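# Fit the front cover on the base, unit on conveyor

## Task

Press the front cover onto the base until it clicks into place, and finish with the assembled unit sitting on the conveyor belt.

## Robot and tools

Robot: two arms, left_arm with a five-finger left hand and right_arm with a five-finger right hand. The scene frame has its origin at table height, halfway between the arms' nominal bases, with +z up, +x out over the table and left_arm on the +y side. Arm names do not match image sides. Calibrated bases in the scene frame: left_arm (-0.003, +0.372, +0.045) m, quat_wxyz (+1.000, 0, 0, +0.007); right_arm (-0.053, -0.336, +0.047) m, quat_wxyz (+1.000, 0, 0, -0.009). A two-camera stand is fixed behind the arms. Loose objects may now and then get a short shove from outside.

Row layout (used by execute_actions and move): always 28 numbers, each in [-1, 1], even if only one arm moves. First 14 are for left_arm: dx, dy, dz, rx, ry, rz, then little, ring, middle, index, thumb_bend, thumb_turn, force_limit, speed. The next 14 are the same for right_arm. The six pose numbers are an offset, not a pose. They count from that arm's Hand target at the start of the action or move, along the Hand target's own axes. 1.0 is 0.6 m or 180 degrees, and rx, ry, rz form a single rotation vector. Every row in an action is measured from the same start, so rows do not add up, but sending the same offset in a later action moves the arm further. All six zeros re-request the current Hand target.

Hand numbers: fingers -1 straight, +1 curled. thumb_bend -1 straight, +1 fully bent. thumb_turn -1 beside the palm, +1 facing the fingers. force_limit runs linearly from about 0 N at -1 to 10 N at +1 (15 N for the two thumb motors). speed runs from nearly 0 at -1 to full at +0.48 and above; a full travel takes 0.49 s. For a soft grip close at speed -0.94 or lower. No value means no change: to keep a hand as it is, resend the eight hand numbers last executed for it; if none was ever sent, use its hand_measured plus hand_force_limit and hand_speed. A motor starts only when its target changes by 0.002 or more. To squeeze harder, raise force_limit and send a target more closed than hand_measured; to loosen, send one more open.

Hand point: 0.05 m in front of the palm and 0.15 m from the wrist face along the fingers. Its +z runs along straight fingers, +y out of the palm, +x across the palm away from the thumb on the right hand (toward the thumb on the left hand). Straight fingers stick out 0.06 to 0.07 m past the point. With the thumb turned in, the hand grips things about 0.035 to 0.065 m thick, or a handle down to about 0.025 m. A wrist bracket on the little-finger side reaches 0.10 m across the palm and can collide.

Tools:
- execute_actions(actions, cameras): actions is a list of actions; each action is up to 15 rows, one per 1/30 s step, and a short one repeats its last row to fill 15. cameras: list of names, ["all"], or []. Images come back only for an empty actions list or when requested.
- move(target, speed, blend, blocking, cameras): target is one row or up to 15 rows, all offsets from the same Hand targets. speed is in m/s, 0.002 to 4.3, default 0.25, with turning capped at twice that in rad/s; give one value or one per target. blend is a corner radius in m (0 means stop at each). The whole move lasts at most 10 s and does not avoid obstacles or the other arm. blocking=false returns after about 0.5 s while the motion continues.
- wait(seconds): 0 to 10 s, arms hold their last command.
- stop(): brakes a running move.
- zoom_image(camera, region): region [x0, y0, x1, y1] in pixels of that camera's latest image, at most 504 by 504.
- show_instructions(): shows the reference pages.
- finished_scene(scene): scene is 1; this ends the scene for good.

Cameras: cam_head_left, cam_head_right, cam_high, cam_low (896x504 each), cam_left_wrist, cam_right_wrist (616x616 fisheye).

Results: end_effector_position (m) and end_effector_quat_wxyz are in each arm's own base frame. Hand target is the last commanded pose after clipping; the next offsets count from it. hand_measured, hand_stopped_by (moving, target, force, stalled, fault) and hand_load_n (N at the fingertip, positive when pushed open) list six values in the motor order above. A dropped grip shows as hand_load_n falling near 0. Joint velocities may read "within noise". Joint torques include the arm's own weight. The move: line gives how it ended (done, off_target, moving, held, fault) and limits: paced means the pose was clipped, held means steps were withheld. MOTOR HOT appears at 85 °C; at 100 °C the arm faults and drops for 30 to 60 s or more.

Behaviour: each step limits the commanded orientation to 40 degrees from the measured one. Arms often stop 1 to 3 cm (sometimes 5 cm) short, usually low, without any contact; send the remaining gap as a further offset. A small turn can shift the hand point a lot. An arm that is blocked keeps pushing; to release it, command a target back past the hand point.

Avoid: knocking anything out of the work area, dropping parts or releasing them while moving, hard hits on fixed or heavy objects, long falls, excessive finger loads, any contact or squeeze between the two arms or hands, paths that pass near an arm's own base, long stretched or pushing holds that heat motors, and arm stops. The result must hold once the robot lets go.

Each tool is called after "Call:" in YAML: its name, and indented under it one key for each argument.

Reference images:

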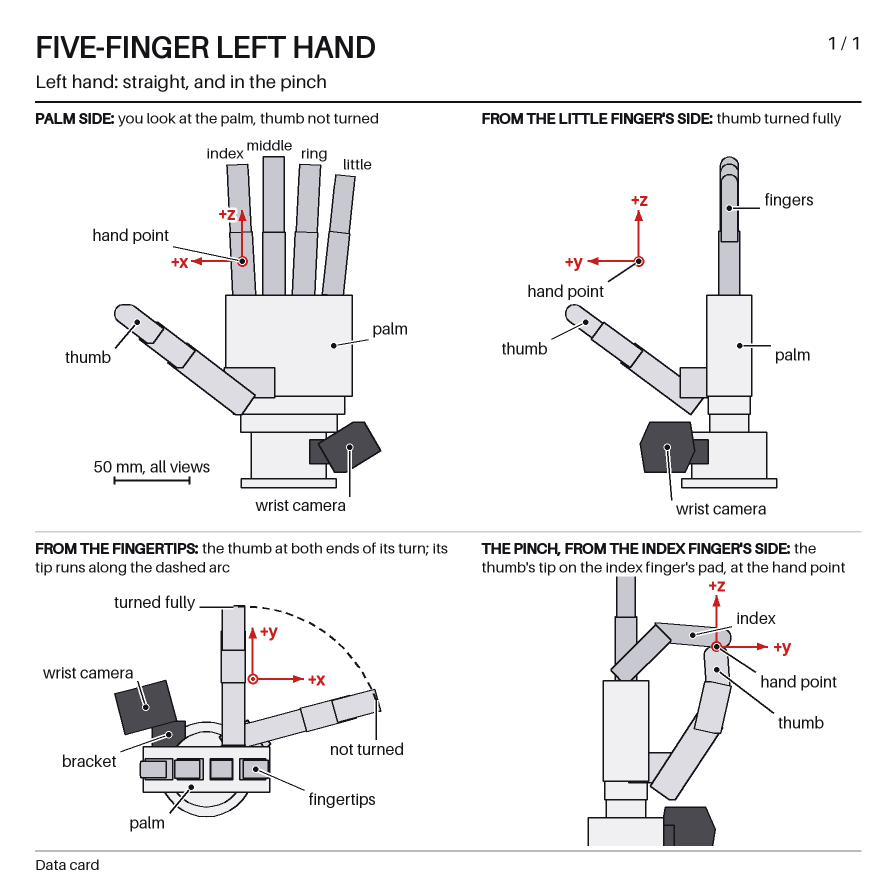

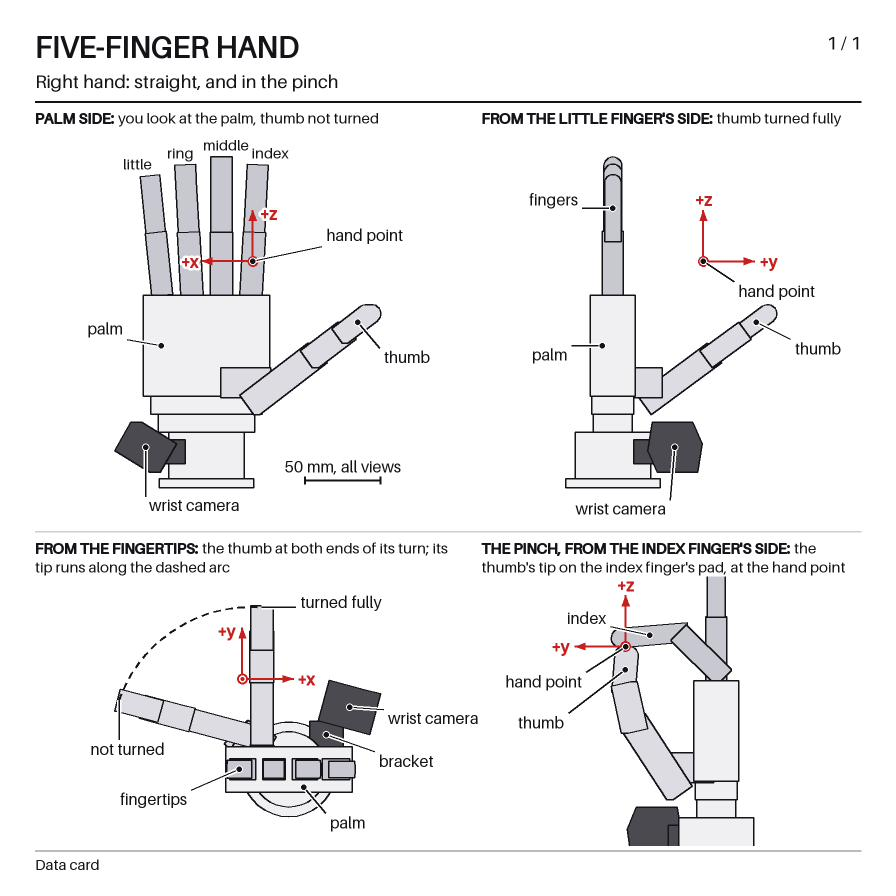

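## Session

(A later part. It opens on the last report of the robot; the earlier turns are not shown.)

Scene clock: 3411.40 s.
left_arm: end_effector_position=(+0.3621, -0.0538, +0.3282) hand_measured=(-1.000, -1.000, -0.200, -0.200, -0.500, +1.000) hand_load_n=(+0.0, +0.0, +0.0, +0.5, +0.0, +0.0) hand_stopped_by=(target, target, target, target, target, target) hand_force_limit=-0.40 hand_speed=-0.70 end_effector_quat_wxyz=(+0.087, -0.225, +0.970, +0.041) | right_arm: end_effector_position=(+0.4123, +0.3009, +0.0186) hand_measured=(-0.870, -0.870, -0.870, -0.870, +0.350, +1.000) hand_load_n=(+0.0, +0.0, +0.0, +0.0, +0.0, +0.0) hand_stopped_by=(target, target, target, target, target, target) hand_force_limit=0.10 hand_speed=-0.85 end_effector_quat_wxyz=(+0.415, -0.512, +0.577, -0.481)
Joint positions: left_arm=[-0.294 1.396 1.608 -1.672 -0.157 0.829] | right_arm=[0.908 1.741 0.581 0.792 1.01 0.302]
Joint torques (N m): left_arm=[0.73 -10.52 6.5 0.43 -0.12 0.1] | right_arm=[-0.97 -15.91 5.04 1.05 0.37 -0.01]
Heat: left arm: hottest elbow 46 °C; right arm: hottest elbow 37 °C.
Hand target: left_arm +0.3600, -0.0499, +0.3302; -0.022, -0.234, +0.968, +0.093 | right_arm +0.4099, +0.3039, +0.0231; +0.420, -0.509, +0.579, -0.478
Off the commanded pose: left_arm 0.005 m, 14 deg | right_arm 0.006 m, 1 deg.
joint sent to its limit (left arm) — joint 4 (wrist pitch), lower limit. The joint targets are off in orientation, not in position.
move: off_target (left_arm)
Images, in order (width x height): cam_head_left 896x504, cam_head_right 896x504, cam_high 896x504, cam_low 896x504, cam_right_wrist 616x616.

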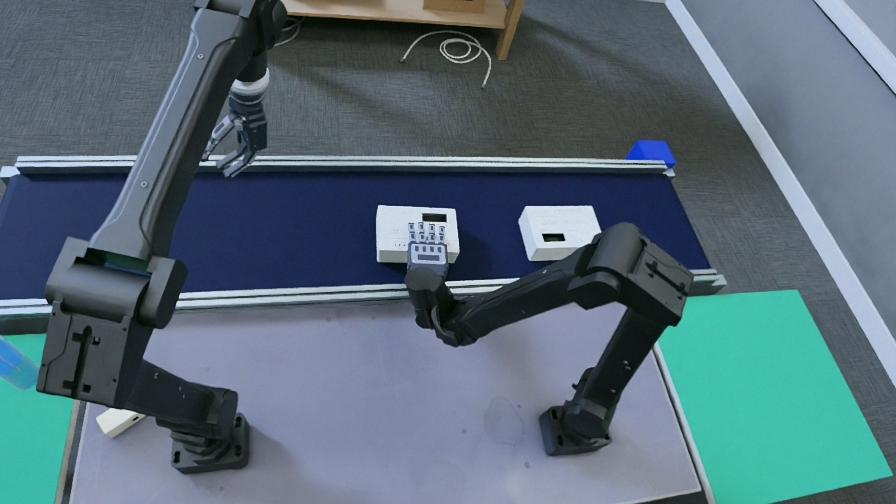

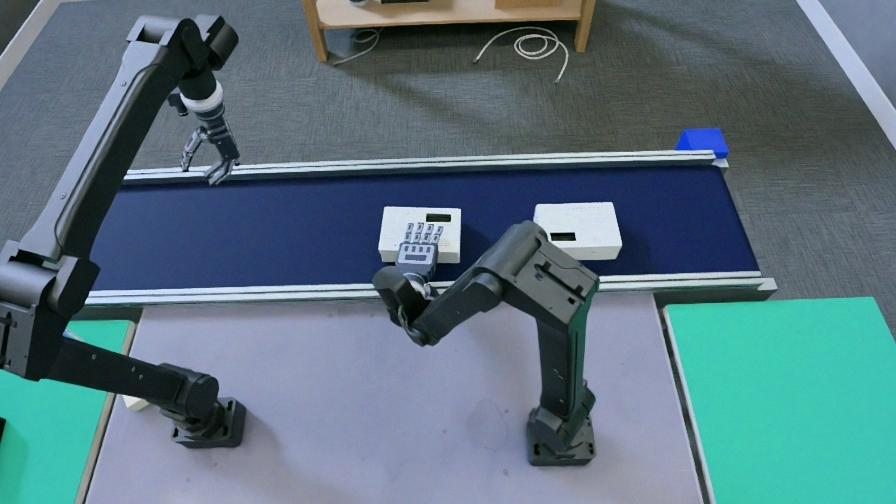

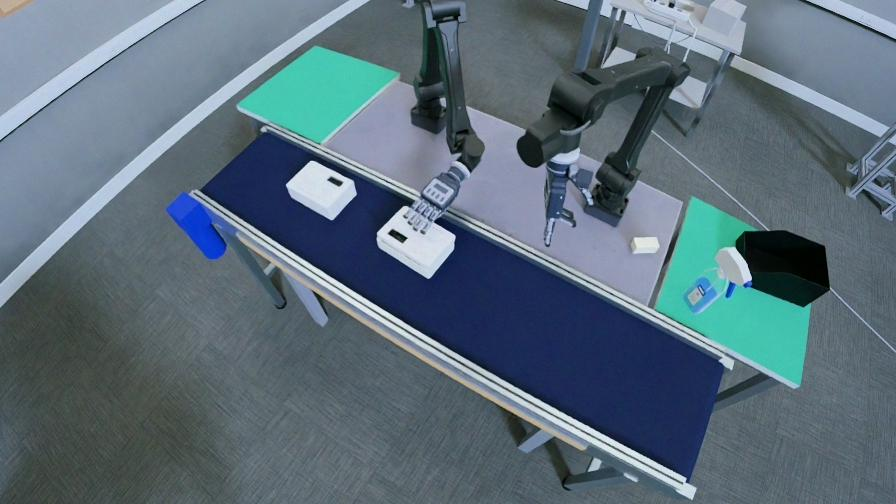

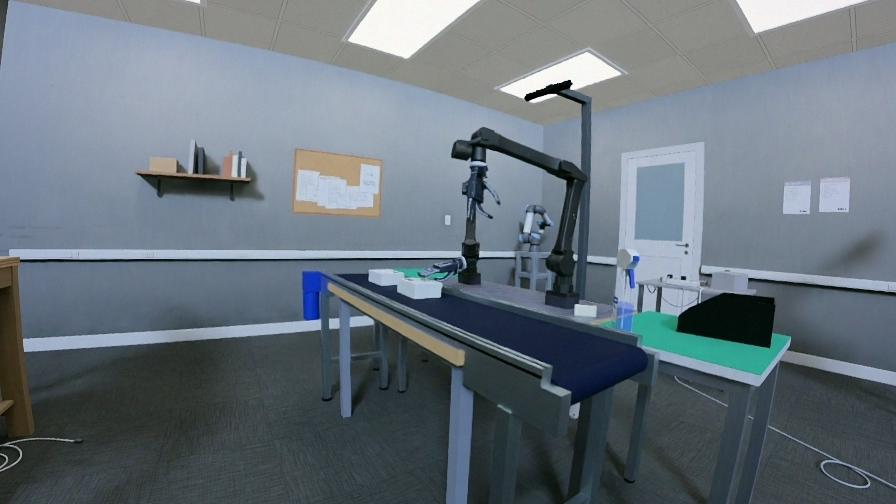

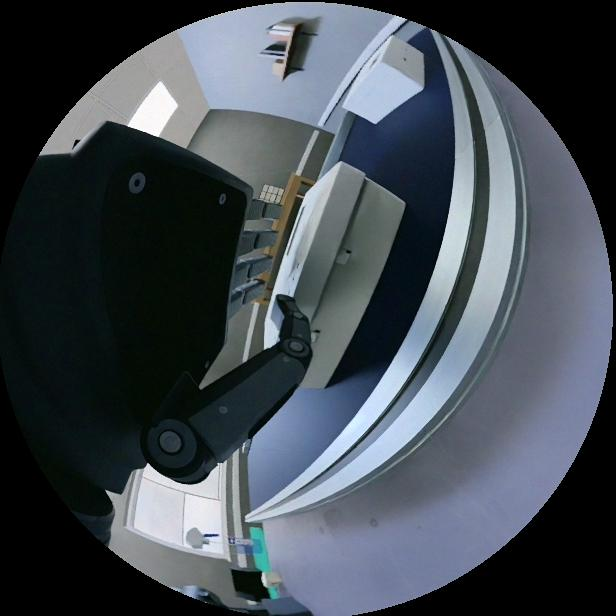

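Call:
move:
  target: [0,0,0,0,0,0,-1,-1,-0.2,-0.2,-0.5,1,-0.4,-0.7,0.0198,0.0228,0.0328,0,0,0,-1,-1,-1,-1,0,1,0.1,-0.5]
  speed: 0.06
  cameras: ["cam_head_left","cam_head_right","cam_low","cam_right_wrist"]

Call:
zoom_image:
  camera: "cam_right_wrist"
  region: [180, 140, 500, 460]

Call:
zoom_image:
  camera: "cam_low"
  region: [394, 262, 446, 302]

Scene clock: 3560.30 s.
left_arm: end_effector_position=(+0.3621, -0.0538, +0.3282) hand_measured=(-1.000, -1.000, -0.200, -0.200, -0.500, +1.000) hand_load_n=(+0.0, +0.0, +0.0, +0.0, +0.0, +0.0) hand_stopped_by=(target, target, target, target, target, target) hand_force_limit=-0.40 hand_speed=-0.70 end_effector_quat_wxyz=(+0.087, -0.225, +0.970, +0.041) | right_arm: end_effector_position=(+0.4225, +0.2964, +0.0142) hand_measured=(-1.000, -1.000, -1.000, -1.000, +0.000, +1.000) hand_load_n=(+0.0, +0.0, -0.5, +0.0, +0.0, +0.0) hand_stopped_by=(target, target, target, target, target, target) hand_force_limit=0.10 hand_speed=-0.50 end_effector_quat_wxyz=(+0.428, -0.506, +0.581, -0.473)
Joint positions: left_arm=[-0.294 1.396 1.608 -1.672 -0.157 0.829] | right_arm=[0.873 1.768 0.575 0.859 0.965 0.296]
Joint torques (N m): left_arm=[0.91 -10.81 6.53 0.42 -0.14 0.08] | right_arm=[-2.43 -12.86 4.66 2.14 0.1 -0.21]
Heat: left arm: hottest elbow 46 °C; right arm: hottest elbow 36 °C.
Hand target: left_arm +0.3600, -0.0499, +0.3302; -0.022, -0.234, +0.968, +0.093 | right_arm +0.4249, +0.2900, +0.0059; +0.420, -0.509, +0.579, -0.478
Off the commanded pose: left_arm 0.005 m, 14 deg | right_arm 0.011 m, 1 deg.
joint sent to its limit (left arm) — joint 4 (wrist pitch), lower limit. The joint targets are off in orientation, not in position.
move: off_target (left_arm, right_arm)
Images, in order (width x height): cam_head_left 896x504, cam_head_right 896x504, cam_low 896x504, cam_right_wrist 616x616.

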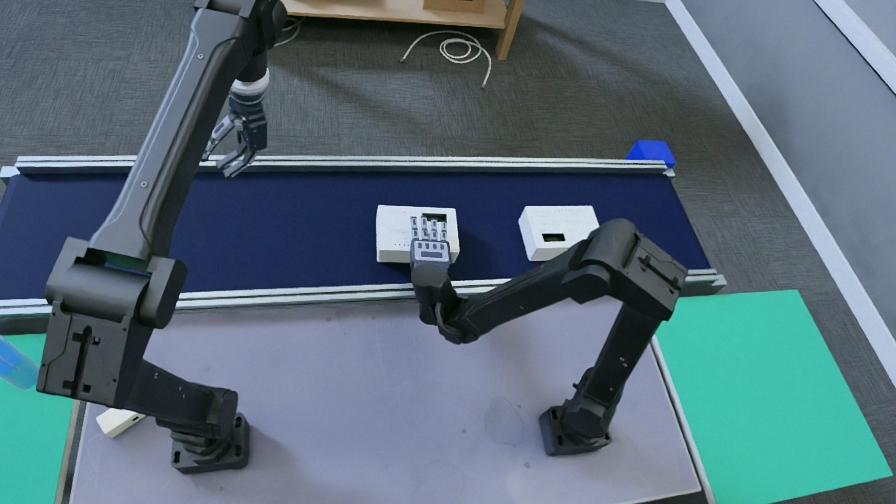

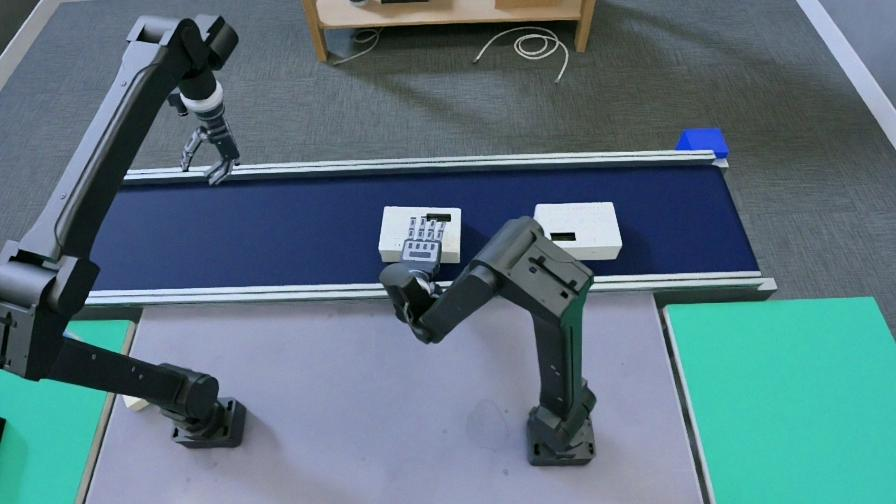

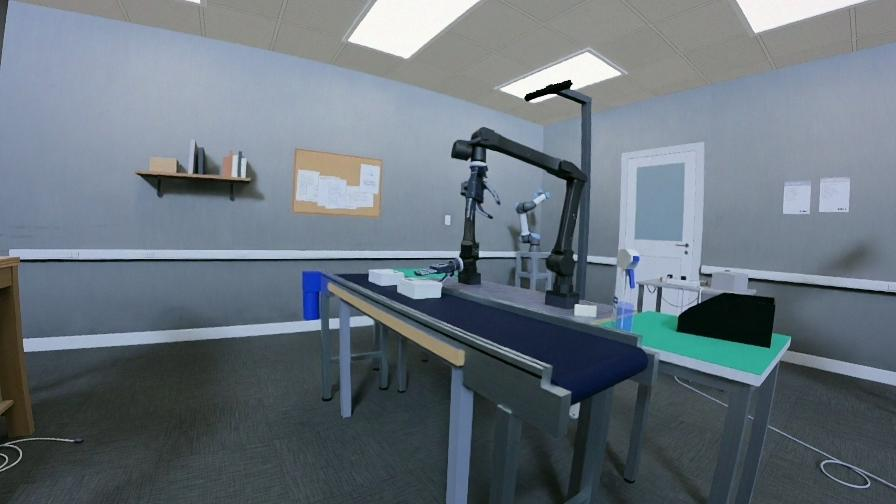

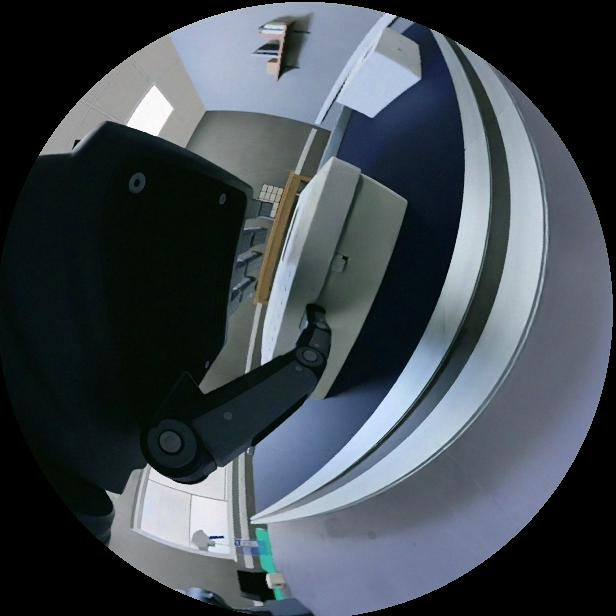

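Scaled by 1.575 from the camera's 616x616 image, which has a finer 880x880 frame.

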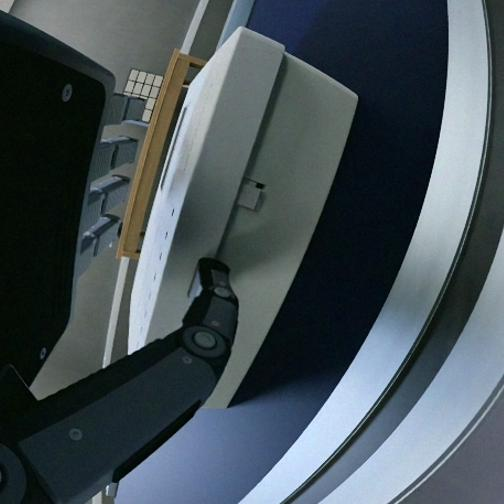

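Scaled by 9.692 from the camera's 896x504 image, which has a finer 1280x720 frame.

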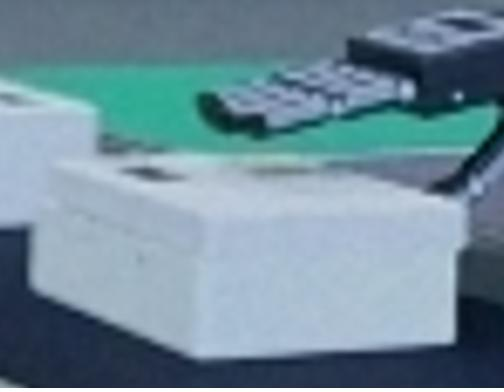

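Call:
move:
  target: [0,0,0,0,0,0,-1,-1,-0.2,-0.2,-0.5,1,-0.4,-0.7,0.0108,0.0085,0.0082,0,0,0,-1,-1,-1,-1,0,1,0.1,-0.5]
  speed: 0.06
  cameras: ["cam_low","cam_right_wrist"]

Call:
zoom_image:
  camera: "cam_right_wrist"
  region: [240, 200, 400, 400]

Scene clock: 3572.33 s.
left_arm: end_effector_position=(+0.3621, -0.0538, +0.3282) hand_measured=(-1.000, -1.000, -0.200, -0.200, -0.500, +1.000) hand_load_n=(+0.0, +0.0, +0.0, +0.0, +0.0, +0.0) hand_stopped_by=(target, target, target, target, target, target) hand_force_limit=-0.40 hand_speed=-0.70 end_effector_quat_wxyz=(+0.087, -0.225, +0.970, +0.041) | right_arm: end_effector_position=(+0.4253, +0.2901, +0.0082) hand_measured=(-1.000, -1.000, -1.000, -1.000, +0.000, +1.000) hand_load_n=(+0.0, +0.0, +0.0, +0.0, +0.5, +0.0) hand_stopped_by=(target, target, target, target, target, target) hand_force_limit=0.10 hand_speed=-0.50 end_effector_quat_wxyz=(+0.428, -0.507, +0.580, -0.473)
Joint positions: left_arm=[-0.294 1.396 1.608 -1.672 -0.157 0.829] | right_arm=[0.856 1.786 0.566 0.894 0.947 0.286]
Joint torques (N m): left_arm=[1.08 -10.46 6.43 0.39 -0.12 0.09] | right_arm=[-2.55 -12.92 4.41 2.33 0.11 -0.17]
Heat: left arm: hottest elbow 46 °C; right arm: hottest elbow 36 °C.
Hand target: left_arm +0.3600, -0.0499, +0.3302; -0.022, -0.234, +0.968, +0.093 | right_arm +0.4279, +0.2830, +0.0000; +0.420, -0.509, +0.579, -0.478
Off the commanded pose: left_arm 0.005 m, 14 deg | right_arm 0.011 m, 1 deg.
joint sent to its limit (left arm) — joint 4 (wrist pitch), lower limit. The joint targets are off in orientation, not in position.
move: off_target (left_arm, right_arm)
Images, in order (width x height): cam_low 896x504, cam_right_wrist 616x616.

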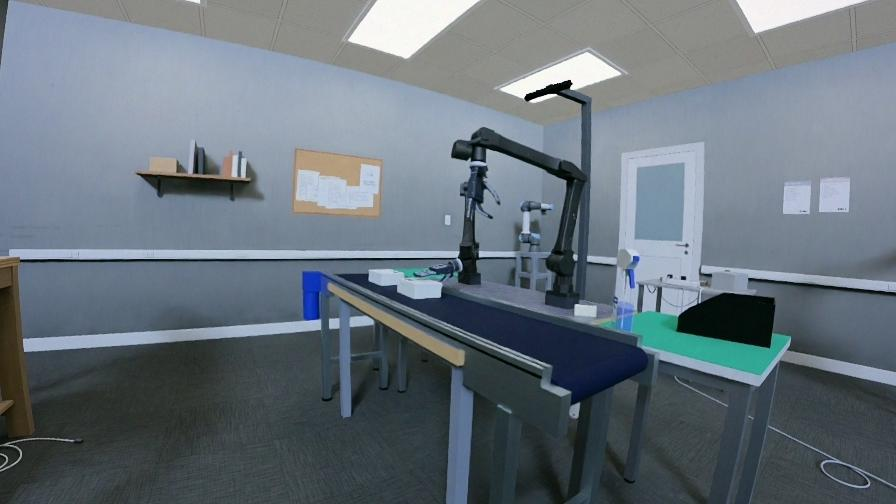

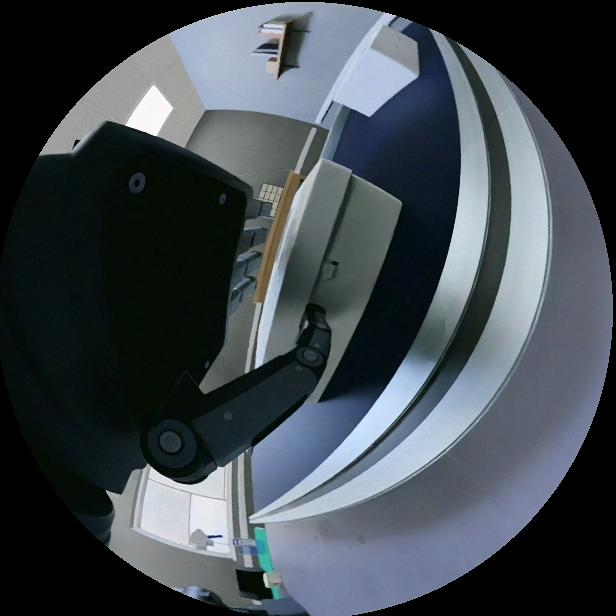

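Scaled by 2.520 from the camera's 616x616 image, which has a finer 880x880 frame.

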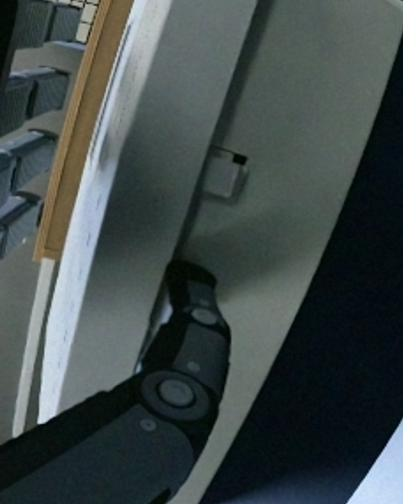

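Call:
move:
  target: [0,0,0,0,0,0,-1,-1,-0.2,-0.2,-0.5,1,-0.4,-0.7,-0.003,0.0038,0.0242,0,0,0,-1,-1,-1,-1,0,1,0.1,-0.5]
  speed: 0.04
  cameras: ["cam_low","cam_right_wrist"]

Call:
zoom_image:
  camera: "cam_right_wrist"
  region: [240, 200, 400, 400]

Call:
zoom_image:
  camera: "cam_low"
  region: [394, 262, 446, 302]

Scene clock: 3589.30 s.
left_arm: end_effector_position=(+0.3621, -0.0538, +0.3282) hand_measured=(-1.000, -1.000, -0.200, -0.200, -0.500, +1.000) hand_load_n=(+0.0, +0.0, +0.0, +0.0, +0.0, +0.0) hand_stopped_by=(target, target, target, target, target, target) hand_force_limit=-0.40 hand_speed=-0.70 end_effector_quat_wxyz=(+0.087, -0.225, +0.970, +0.041) | right_arm: end_effector_position=(+0.4296, +0.2841, -0.0033) hand_measured=(-1.000, -1.000, -1.000, -1.000, +0.000, +1.000) hand_load_n=(+0.0, +0.0, +0.0, +0.0, +0.0, +0.5) hand_stopped_by=(target, target, target, target, target, target) hand_force_limit=0.10 hand_speed=-0.50 end_effector_quat_wxyz=(+0.422, -0.515, +0.578, -0.472)
Joint positions: left_arm=[-0.294 1.396 1.608 -1.672 -0.157 0.829] | right_arm=[0.834 1.816 0.566 0.914 0.92 0.273]
Joint torques (N m): left_arm=[0.91 -10.52 6.46 0.46 -0.12 0.12] | right_arm=[-2.96 -12.86 6.48 2.29 0.13 -0.27]
Heat: left arm: hottest elbow 46 °C; right arm: hottest elbow 36 °C.
Hand target: left_arm +0.3600, -0.0499, +0.3302; -0.022, -0.234, +0.968, +0.093 | right_arm +0.4418, +0.2830, -0.0052; +0.420, -0.510, +0.579, -0.478
Off the commanded pose: left_arm 0.005 m, 14 deg | right_arm 0.012 m, 1 deg.
joint sent to its limit (left arm) — joint 4 (wrist pitch), lower limit. The joint targets are off in orientation, not in position.
move: off_target (left_arm, right_arm)
Images, in order (width x height): cam_low 896x504, cam_right_wrist 616x616.

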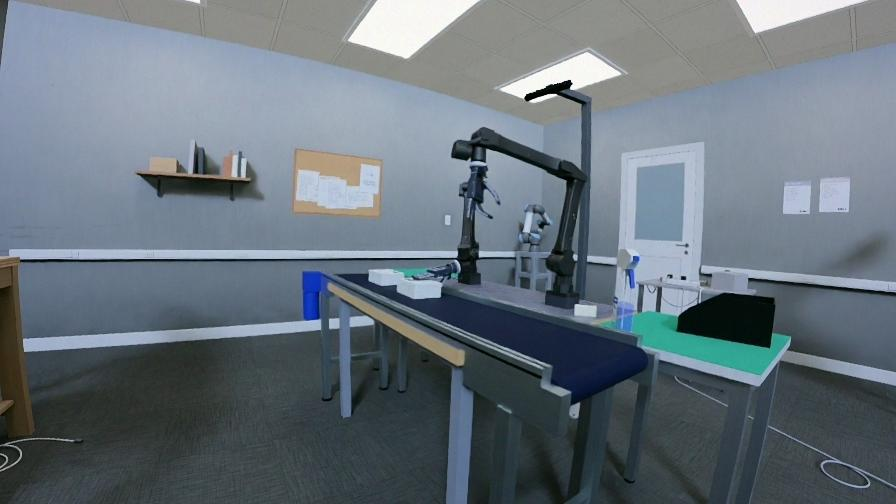

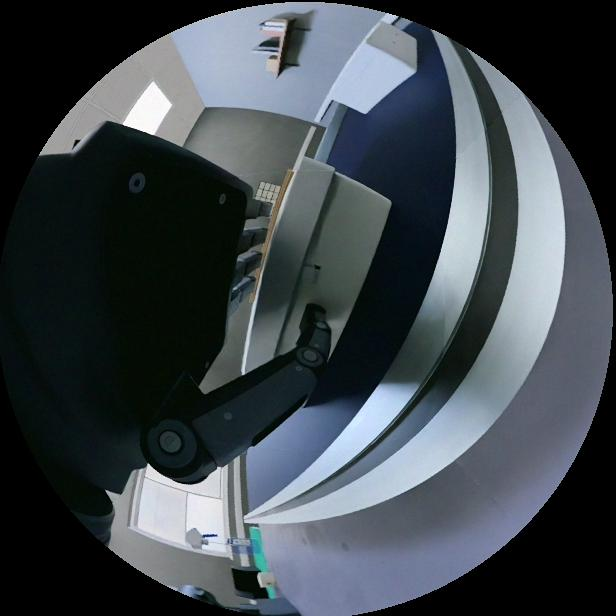

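Scaled by 2.520 from the camera's 616x616 image, which has a finer 880x880 frame.

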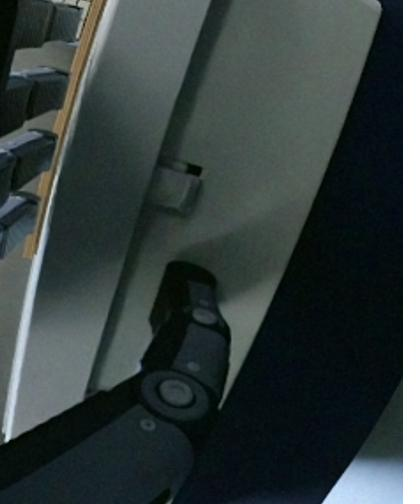

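Scaled by 9.692 from the camera's 896x504 image, which has a finer 1280x720 frame.

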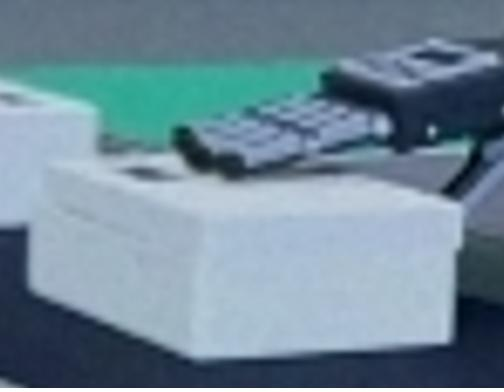

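Call:
move:
  target: [0,0,0,0,0,0,-1,-1,-0.2,-0.2,-0.5,1,-0.4,-0.7,-0.0023,-0.0132,-0.0115,0.0333,0,0,-1,-1,-1,-1,0,1,0.1,-0.5]
  speed: 0.04
  cameras: ["cam_low","cam_right_wrist"]

Call:
zoom_image:
  camera: "cam_right_wrist"
  region: [240, 200, 400, 400]

Call:
zoom_image:
  camera: "cam_low"
  region: [394, 262, 446, 302]

Scene clock: 3608.40 s.
left_arm: end_effector_position=(+0.3621, -0.0538, +0.3282) hand_measured=(-1.000, -1.000, -0.200, -0.200, -0.500, +1.000) hand_load_n=(+0.0, +0.0, +0.0, +0.0, +0.0, +0.0) hand_stopped_by=(target, target, target, target, target, target) hand_force_limit=-0.40 hand_speed=-0.70 end_effector_quat_wxyz=(+0.087, -0.225, +0.970, +0.041) | right_arm: end_effector_position=(+0.4392, +0.2809, +0.0074) hand_measured=(-1.000, -1.000, -1.000, -1.000, +0.000, +1.000) hand_load_n=(+0.0, +0.0, +0.0, -0.5, +1.5, +0.0) hand_stopped_by=(target, target, target, target, target, target) hand_force_limit=0.10 hand_speed=-0.50 end_effector_quat_wxyz=(+0.444, -0.485, +0.558, -0.507)
Joint positions: left_arm=[-0.294 1.396 1.608 -1.672 -0.157 0.829] | right_arm=[0.837 1.893 0.566 1.163 0.967 0.14]
Joint torques (N m): left_arm=[0.97 -10.64 6.41 0.5 -0.14 0.09] | right_arm=[-0.85 -13.74 3.85 2.47 0.21 -0.19]
Heat: left arm: hottest elbow 46 °C; right arm: hottest elbow 37 °C.
Hand target: left_arm +0.3600, -0.0499, +0.3302; -0.022, -0.234, +0.968, +0.093 | right_arm +0.4368, +0.2850, +0.0040; +0.446, -0.487, +0.554, -0.507
Off the commanded pose: left_arm 0.005 m, 14 deg | right_arm 0.006 m, 1 deg.
joint sent to its limit (left arm) — joint 4 (wrist pitch), lower limit. The joint targets are off in orientation, not in position.
move: off_target (left_arm)
Images, in order (width x height): cam_low 896x504, cam_right_wrist 616x616.

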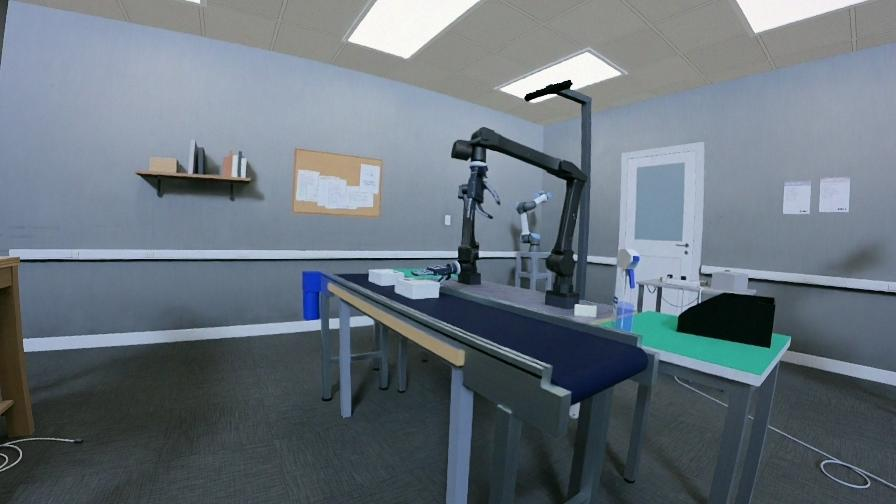

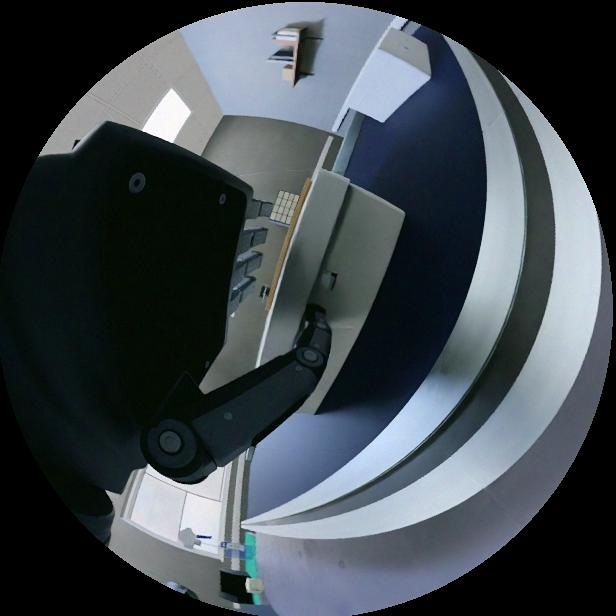

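Scaled by 2.520 from the camera's 616x616 image, which has a finer 880x880 frame.

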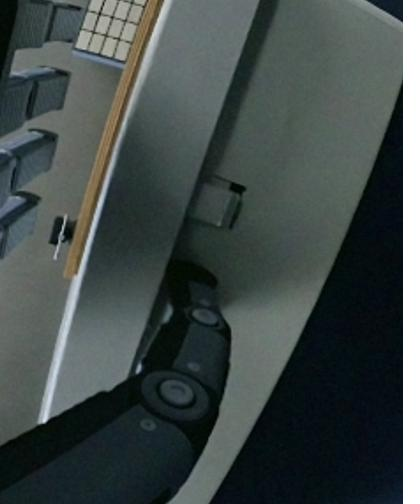

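Scaled by 9.692 from the camera's 896x504 image, which has a finer 1280x720 frame.

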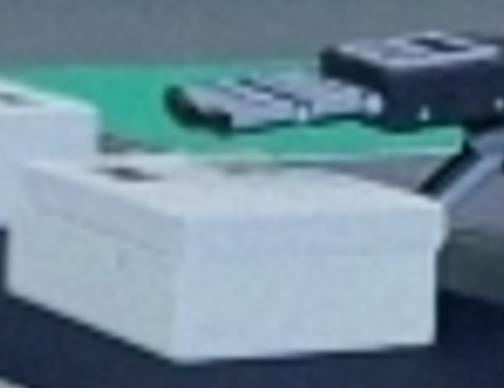

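Call:
move:
  target: [0,0,0,0,0,0,-1,-1,-0.2,-0.2,-0.5,1,-0.4,-0.7,0.0017,-0.0232,-0.0018,0,0,0,-1,-1,-1,-1,0,1,0.1,-0.5]
  speed: 0.03
  cameras: ["cam_low","cam_head_left","cam_head_right","cam_right_wrist"]

Call:
zoom_image:
  camera: "cam_right_wrist"
  region: [240, 200, 400, 400]

Call:
zoom_image:
  camera: "cam_low"
  region: [394, 262, 446, 302]

Scene clock: 3639.37 s.
left_arm: end_effector_position=(+0.3621, -0.0538, +0.3282) hand_measured=(-1.000, -1.000, -0.200, -0.200, -0.500, +1.000) hand_load_n=(+0.0, +0.0, +0.0, +0.0, +0.0, +0.0) hand_stopped_by=(target, target, target, target, target, target) hand_force_limit=-0.40 hand_speed=-0.70 end_effector_quat_wxyz=(+0.087, -0.225, +0.970, +0.041) | right_arm: end_effector_position=(+0.4390, +0.2807, +0.0112) hand_measured=(-1.000, -1.000, -1.000, -1.000, +0.000, +1.000) hand_load_n=(+0.0, +0.0, +0.0, +0.0, +1.0, +0.0) hand_stopped_by=(target, target, target, target, target, target) hand_force_limit=0.10 hand_speed=-0.50 end_effector_quat_wxyz=(+0.444, -0.484, +0.558, -0.507)
Joint positions: left_arm=[-0.294 1.396 1.608 -1.672 -0.157 0.829] | right_arm=[0.837 1.88 0.563 1.154 0.967 0.139]
Joint torques (N m): left_arm=[0.73 -10.46 6.48 0.49 -0.13 0.09] | right_arm=[-0.91 -17.08 3.56 1.24 0.13 -0.24]
Heat: left arm: hottest elbow 45 °C; right arm: hottest elbow 36 °C.
Hand target: left_arm +0.3600, -0.0499, +0.3302; -0.022, -0.234, +0.968, +0.093 | right_arm +0.4369, +0.2841, +0.0179; +0.446, -0.487, +0.554, -0.507
Off the commanded pose: left_arm 0.005 m, 14 deg | right_arm 0.008 m, 1 deg.
joint sent to its limit (left arm) — joint 4 (wrist pitch), lower limit. The joint targets are off in orientation, not in position.
move: off_target (left_arm)
Images, in order (width x height): cam_head_left 896x504, cam_head_right 896x504, cam_low 896x504, cam_right_wrist 616x616.

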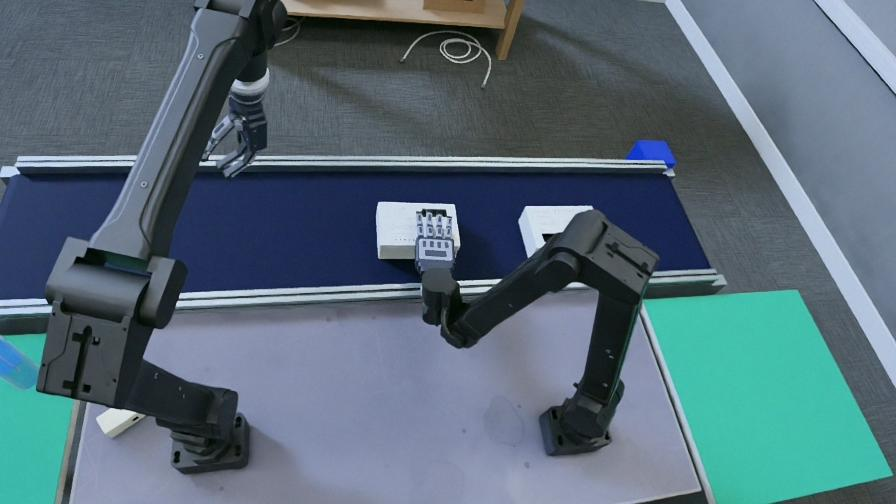

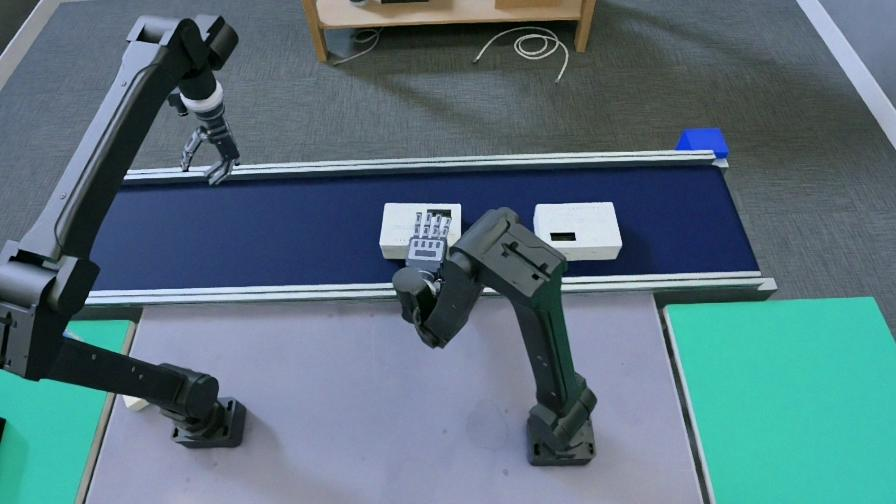

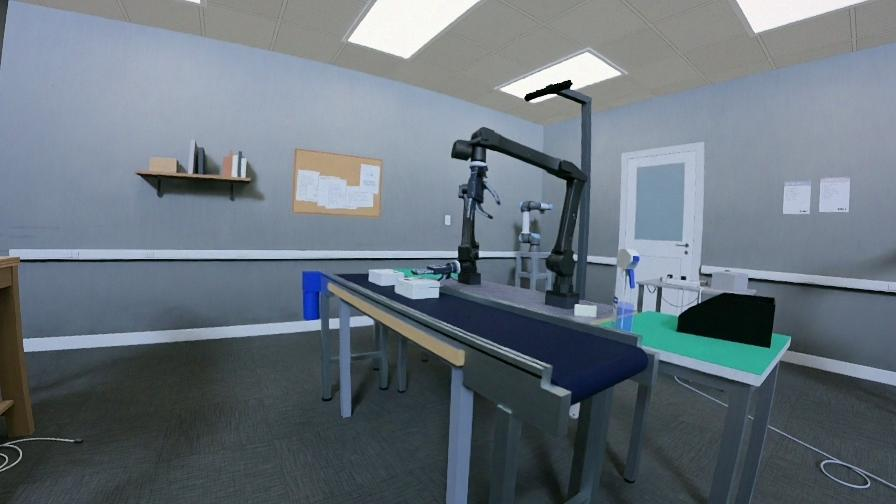

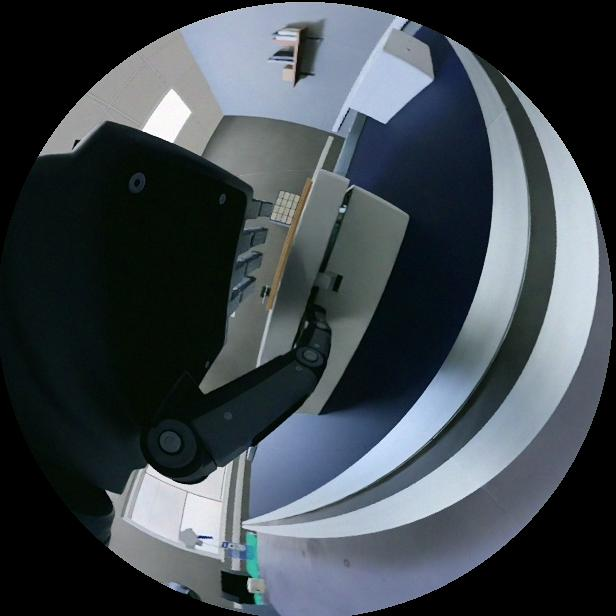

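Scaled by 2.520 from the camera's 616x616 image, which has a finer 880x880 frame.

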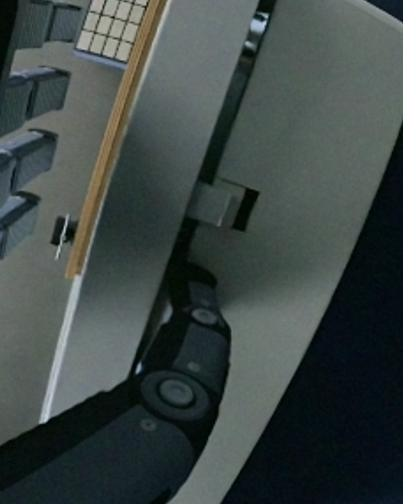

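Scaled by 9.692 from the camera's 896x504 image, which has a finer 1280x720 frame.

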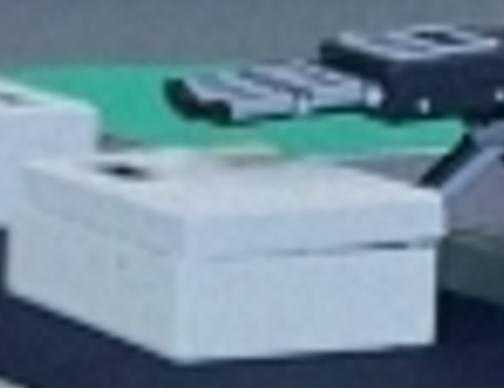

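Call:
move:
  target: [0,0,0,0,0,0,-1,-1,-0.2,-0.2,-0.5,1,-0.4,-0.7,-0.0007,-0.0203,0.0032,0,0,0,-1,-1,-1,-1,0,1,0.1,-0.5]
  speed: 0.03
  cameras: ["cam_low","cam_head_left","cam_head_right","cam_right_wrist"]

Call:
zoom_image:
  camera: "cam_right_wrist"
  region: [240, 200, 400, 400]

Call:
zoom_image:
  camera: "cam_low"
  region: [394, 262, 446, 302]

Call:
zoom_image:
  camera: "cam_head_right"
  region: [360, 180, 480, 280]

Scene clock: 3649.97 s.
left_arm: end_effector_position=(+0.3621, -0.0538, +0.3282) hand_measured=(-1.000, -1.000, -0.200, -0.200, -0.500, +1.000) hand_load_n=(+0.0, +0.0, +0.5, +0.0, +0.0, +0.0) hand_stopped_by=(target, target, target, target, target, target) hand_force_limit=-0.40 hand_speed=-0.70 end_effector_quat_wxyz=(+0.087, -0.225, +0.970, +0.041) | right_arm: end_effector_position=(+0.4397, +0.2814, +0.0233) hand_measured=(-1.000, -1.000, -1.000, -1.000, +0.000, +1.000) hand_load_n=(+0.0, -0.5, +0.0, +0.0, +0.5, +0.0) hand_stopped_by=(target, target, target, target, target, target) hand_force_limit=0.10 hand_speed=-0.50 end_effector_quat_wxyz=(+0.444, -0.485, +0.557, -0.507)
Joint positions: left_arm=[-0.294 1.396 1.608 -1.672 -0.157 0.829] | right_arm=[0.837 1.836 0.563 1.111 0.967 0.136]
Joint torques (N m): left_arm=[1.32 -10.58 6.5 0.42 -0.14 0.1] | right_arm=[-1.38 -16.79 4.31 1.18 -0.07 -0.22]
Motor temperatures (°C): left_arm=[27 32 45 27 28 30] | right_arm=[26 35 35 27 26 26]
Heat: left arm: hottest elbow 45 °C; right arm: hottest shoulder 35 °C.
Hand target: left_arm +0.3600, -0.0499, +0.3302; -0.022, -0.234, +0.968, +0.093 | right_arm +0.4399, +0.2841, +0.0300; +0.446, -0.487, +0.554, -0.507
Off the commanded pose: left_arm 0.005 m, 14 deg | right_arm 0.007 m, 1 deg.
joint sent to its limit (left arm) — joint 4 (wrist pitch), lower limit. The joint targets are off in orientation, not in position.
move: off_target (left_arm)
Images, in order (width x height): cam_head_left 896x504, cam_head_right 896x504, cam_low 896x504, cam_right_wrist 616x616.

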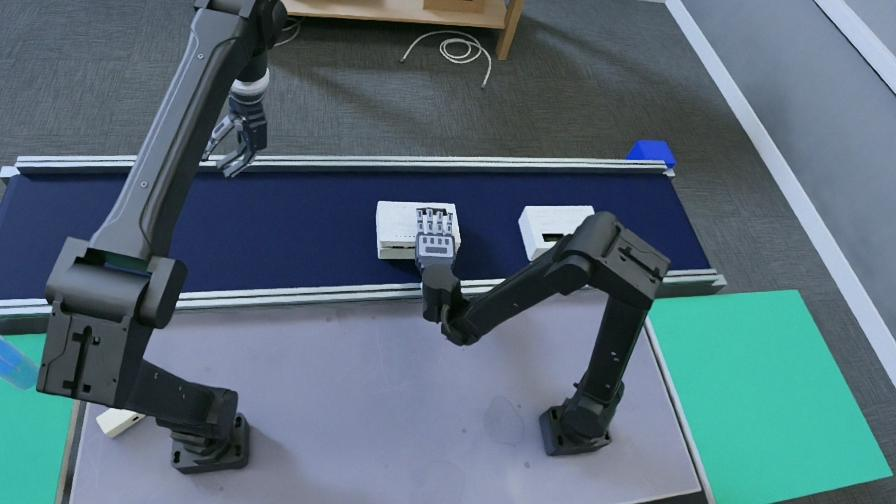

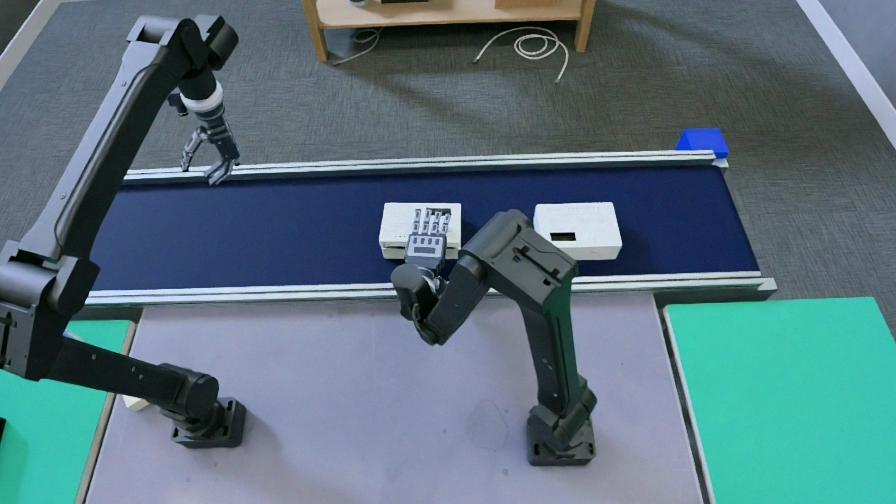

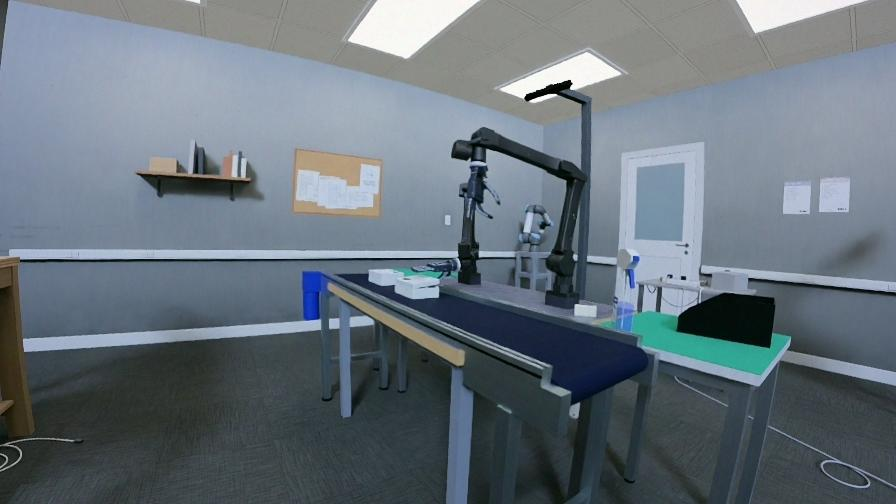

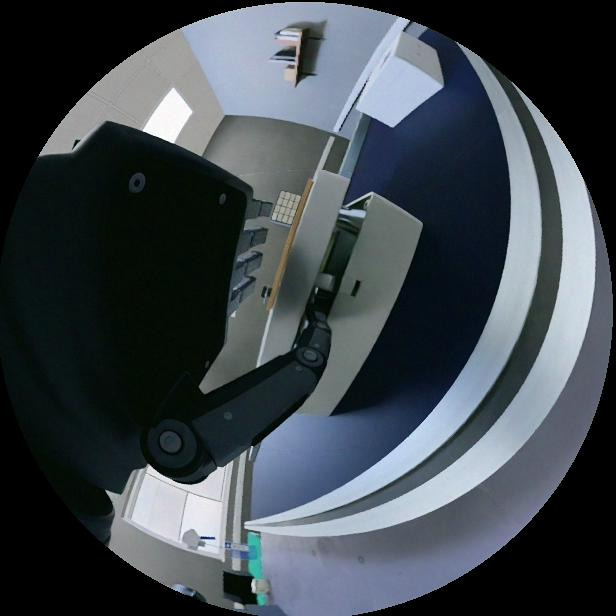

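Scaled by 2.520 from the camera's 616x616 image, which has a finer 880x880 frame.

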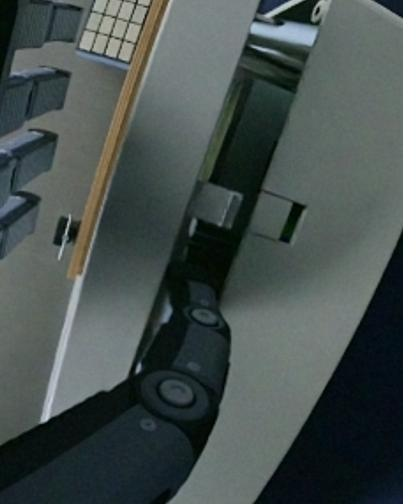

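Scaled by 9.692 from the camera's 896x504 image, which has a finer 1280x720 frame.

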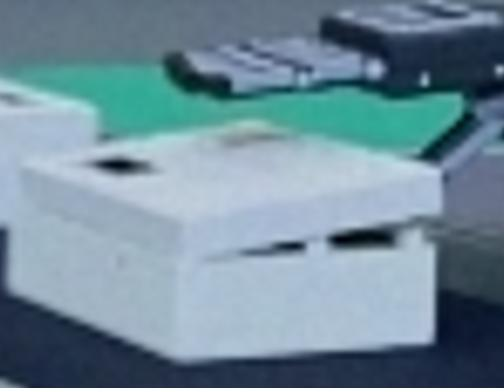

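Scaled by 4.200 from the camera's 896x504 image, which has a finer 1280x720 frame.

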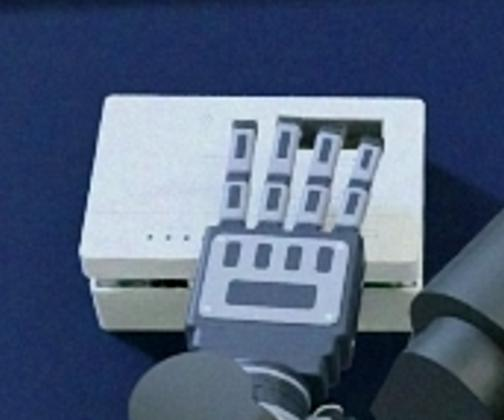

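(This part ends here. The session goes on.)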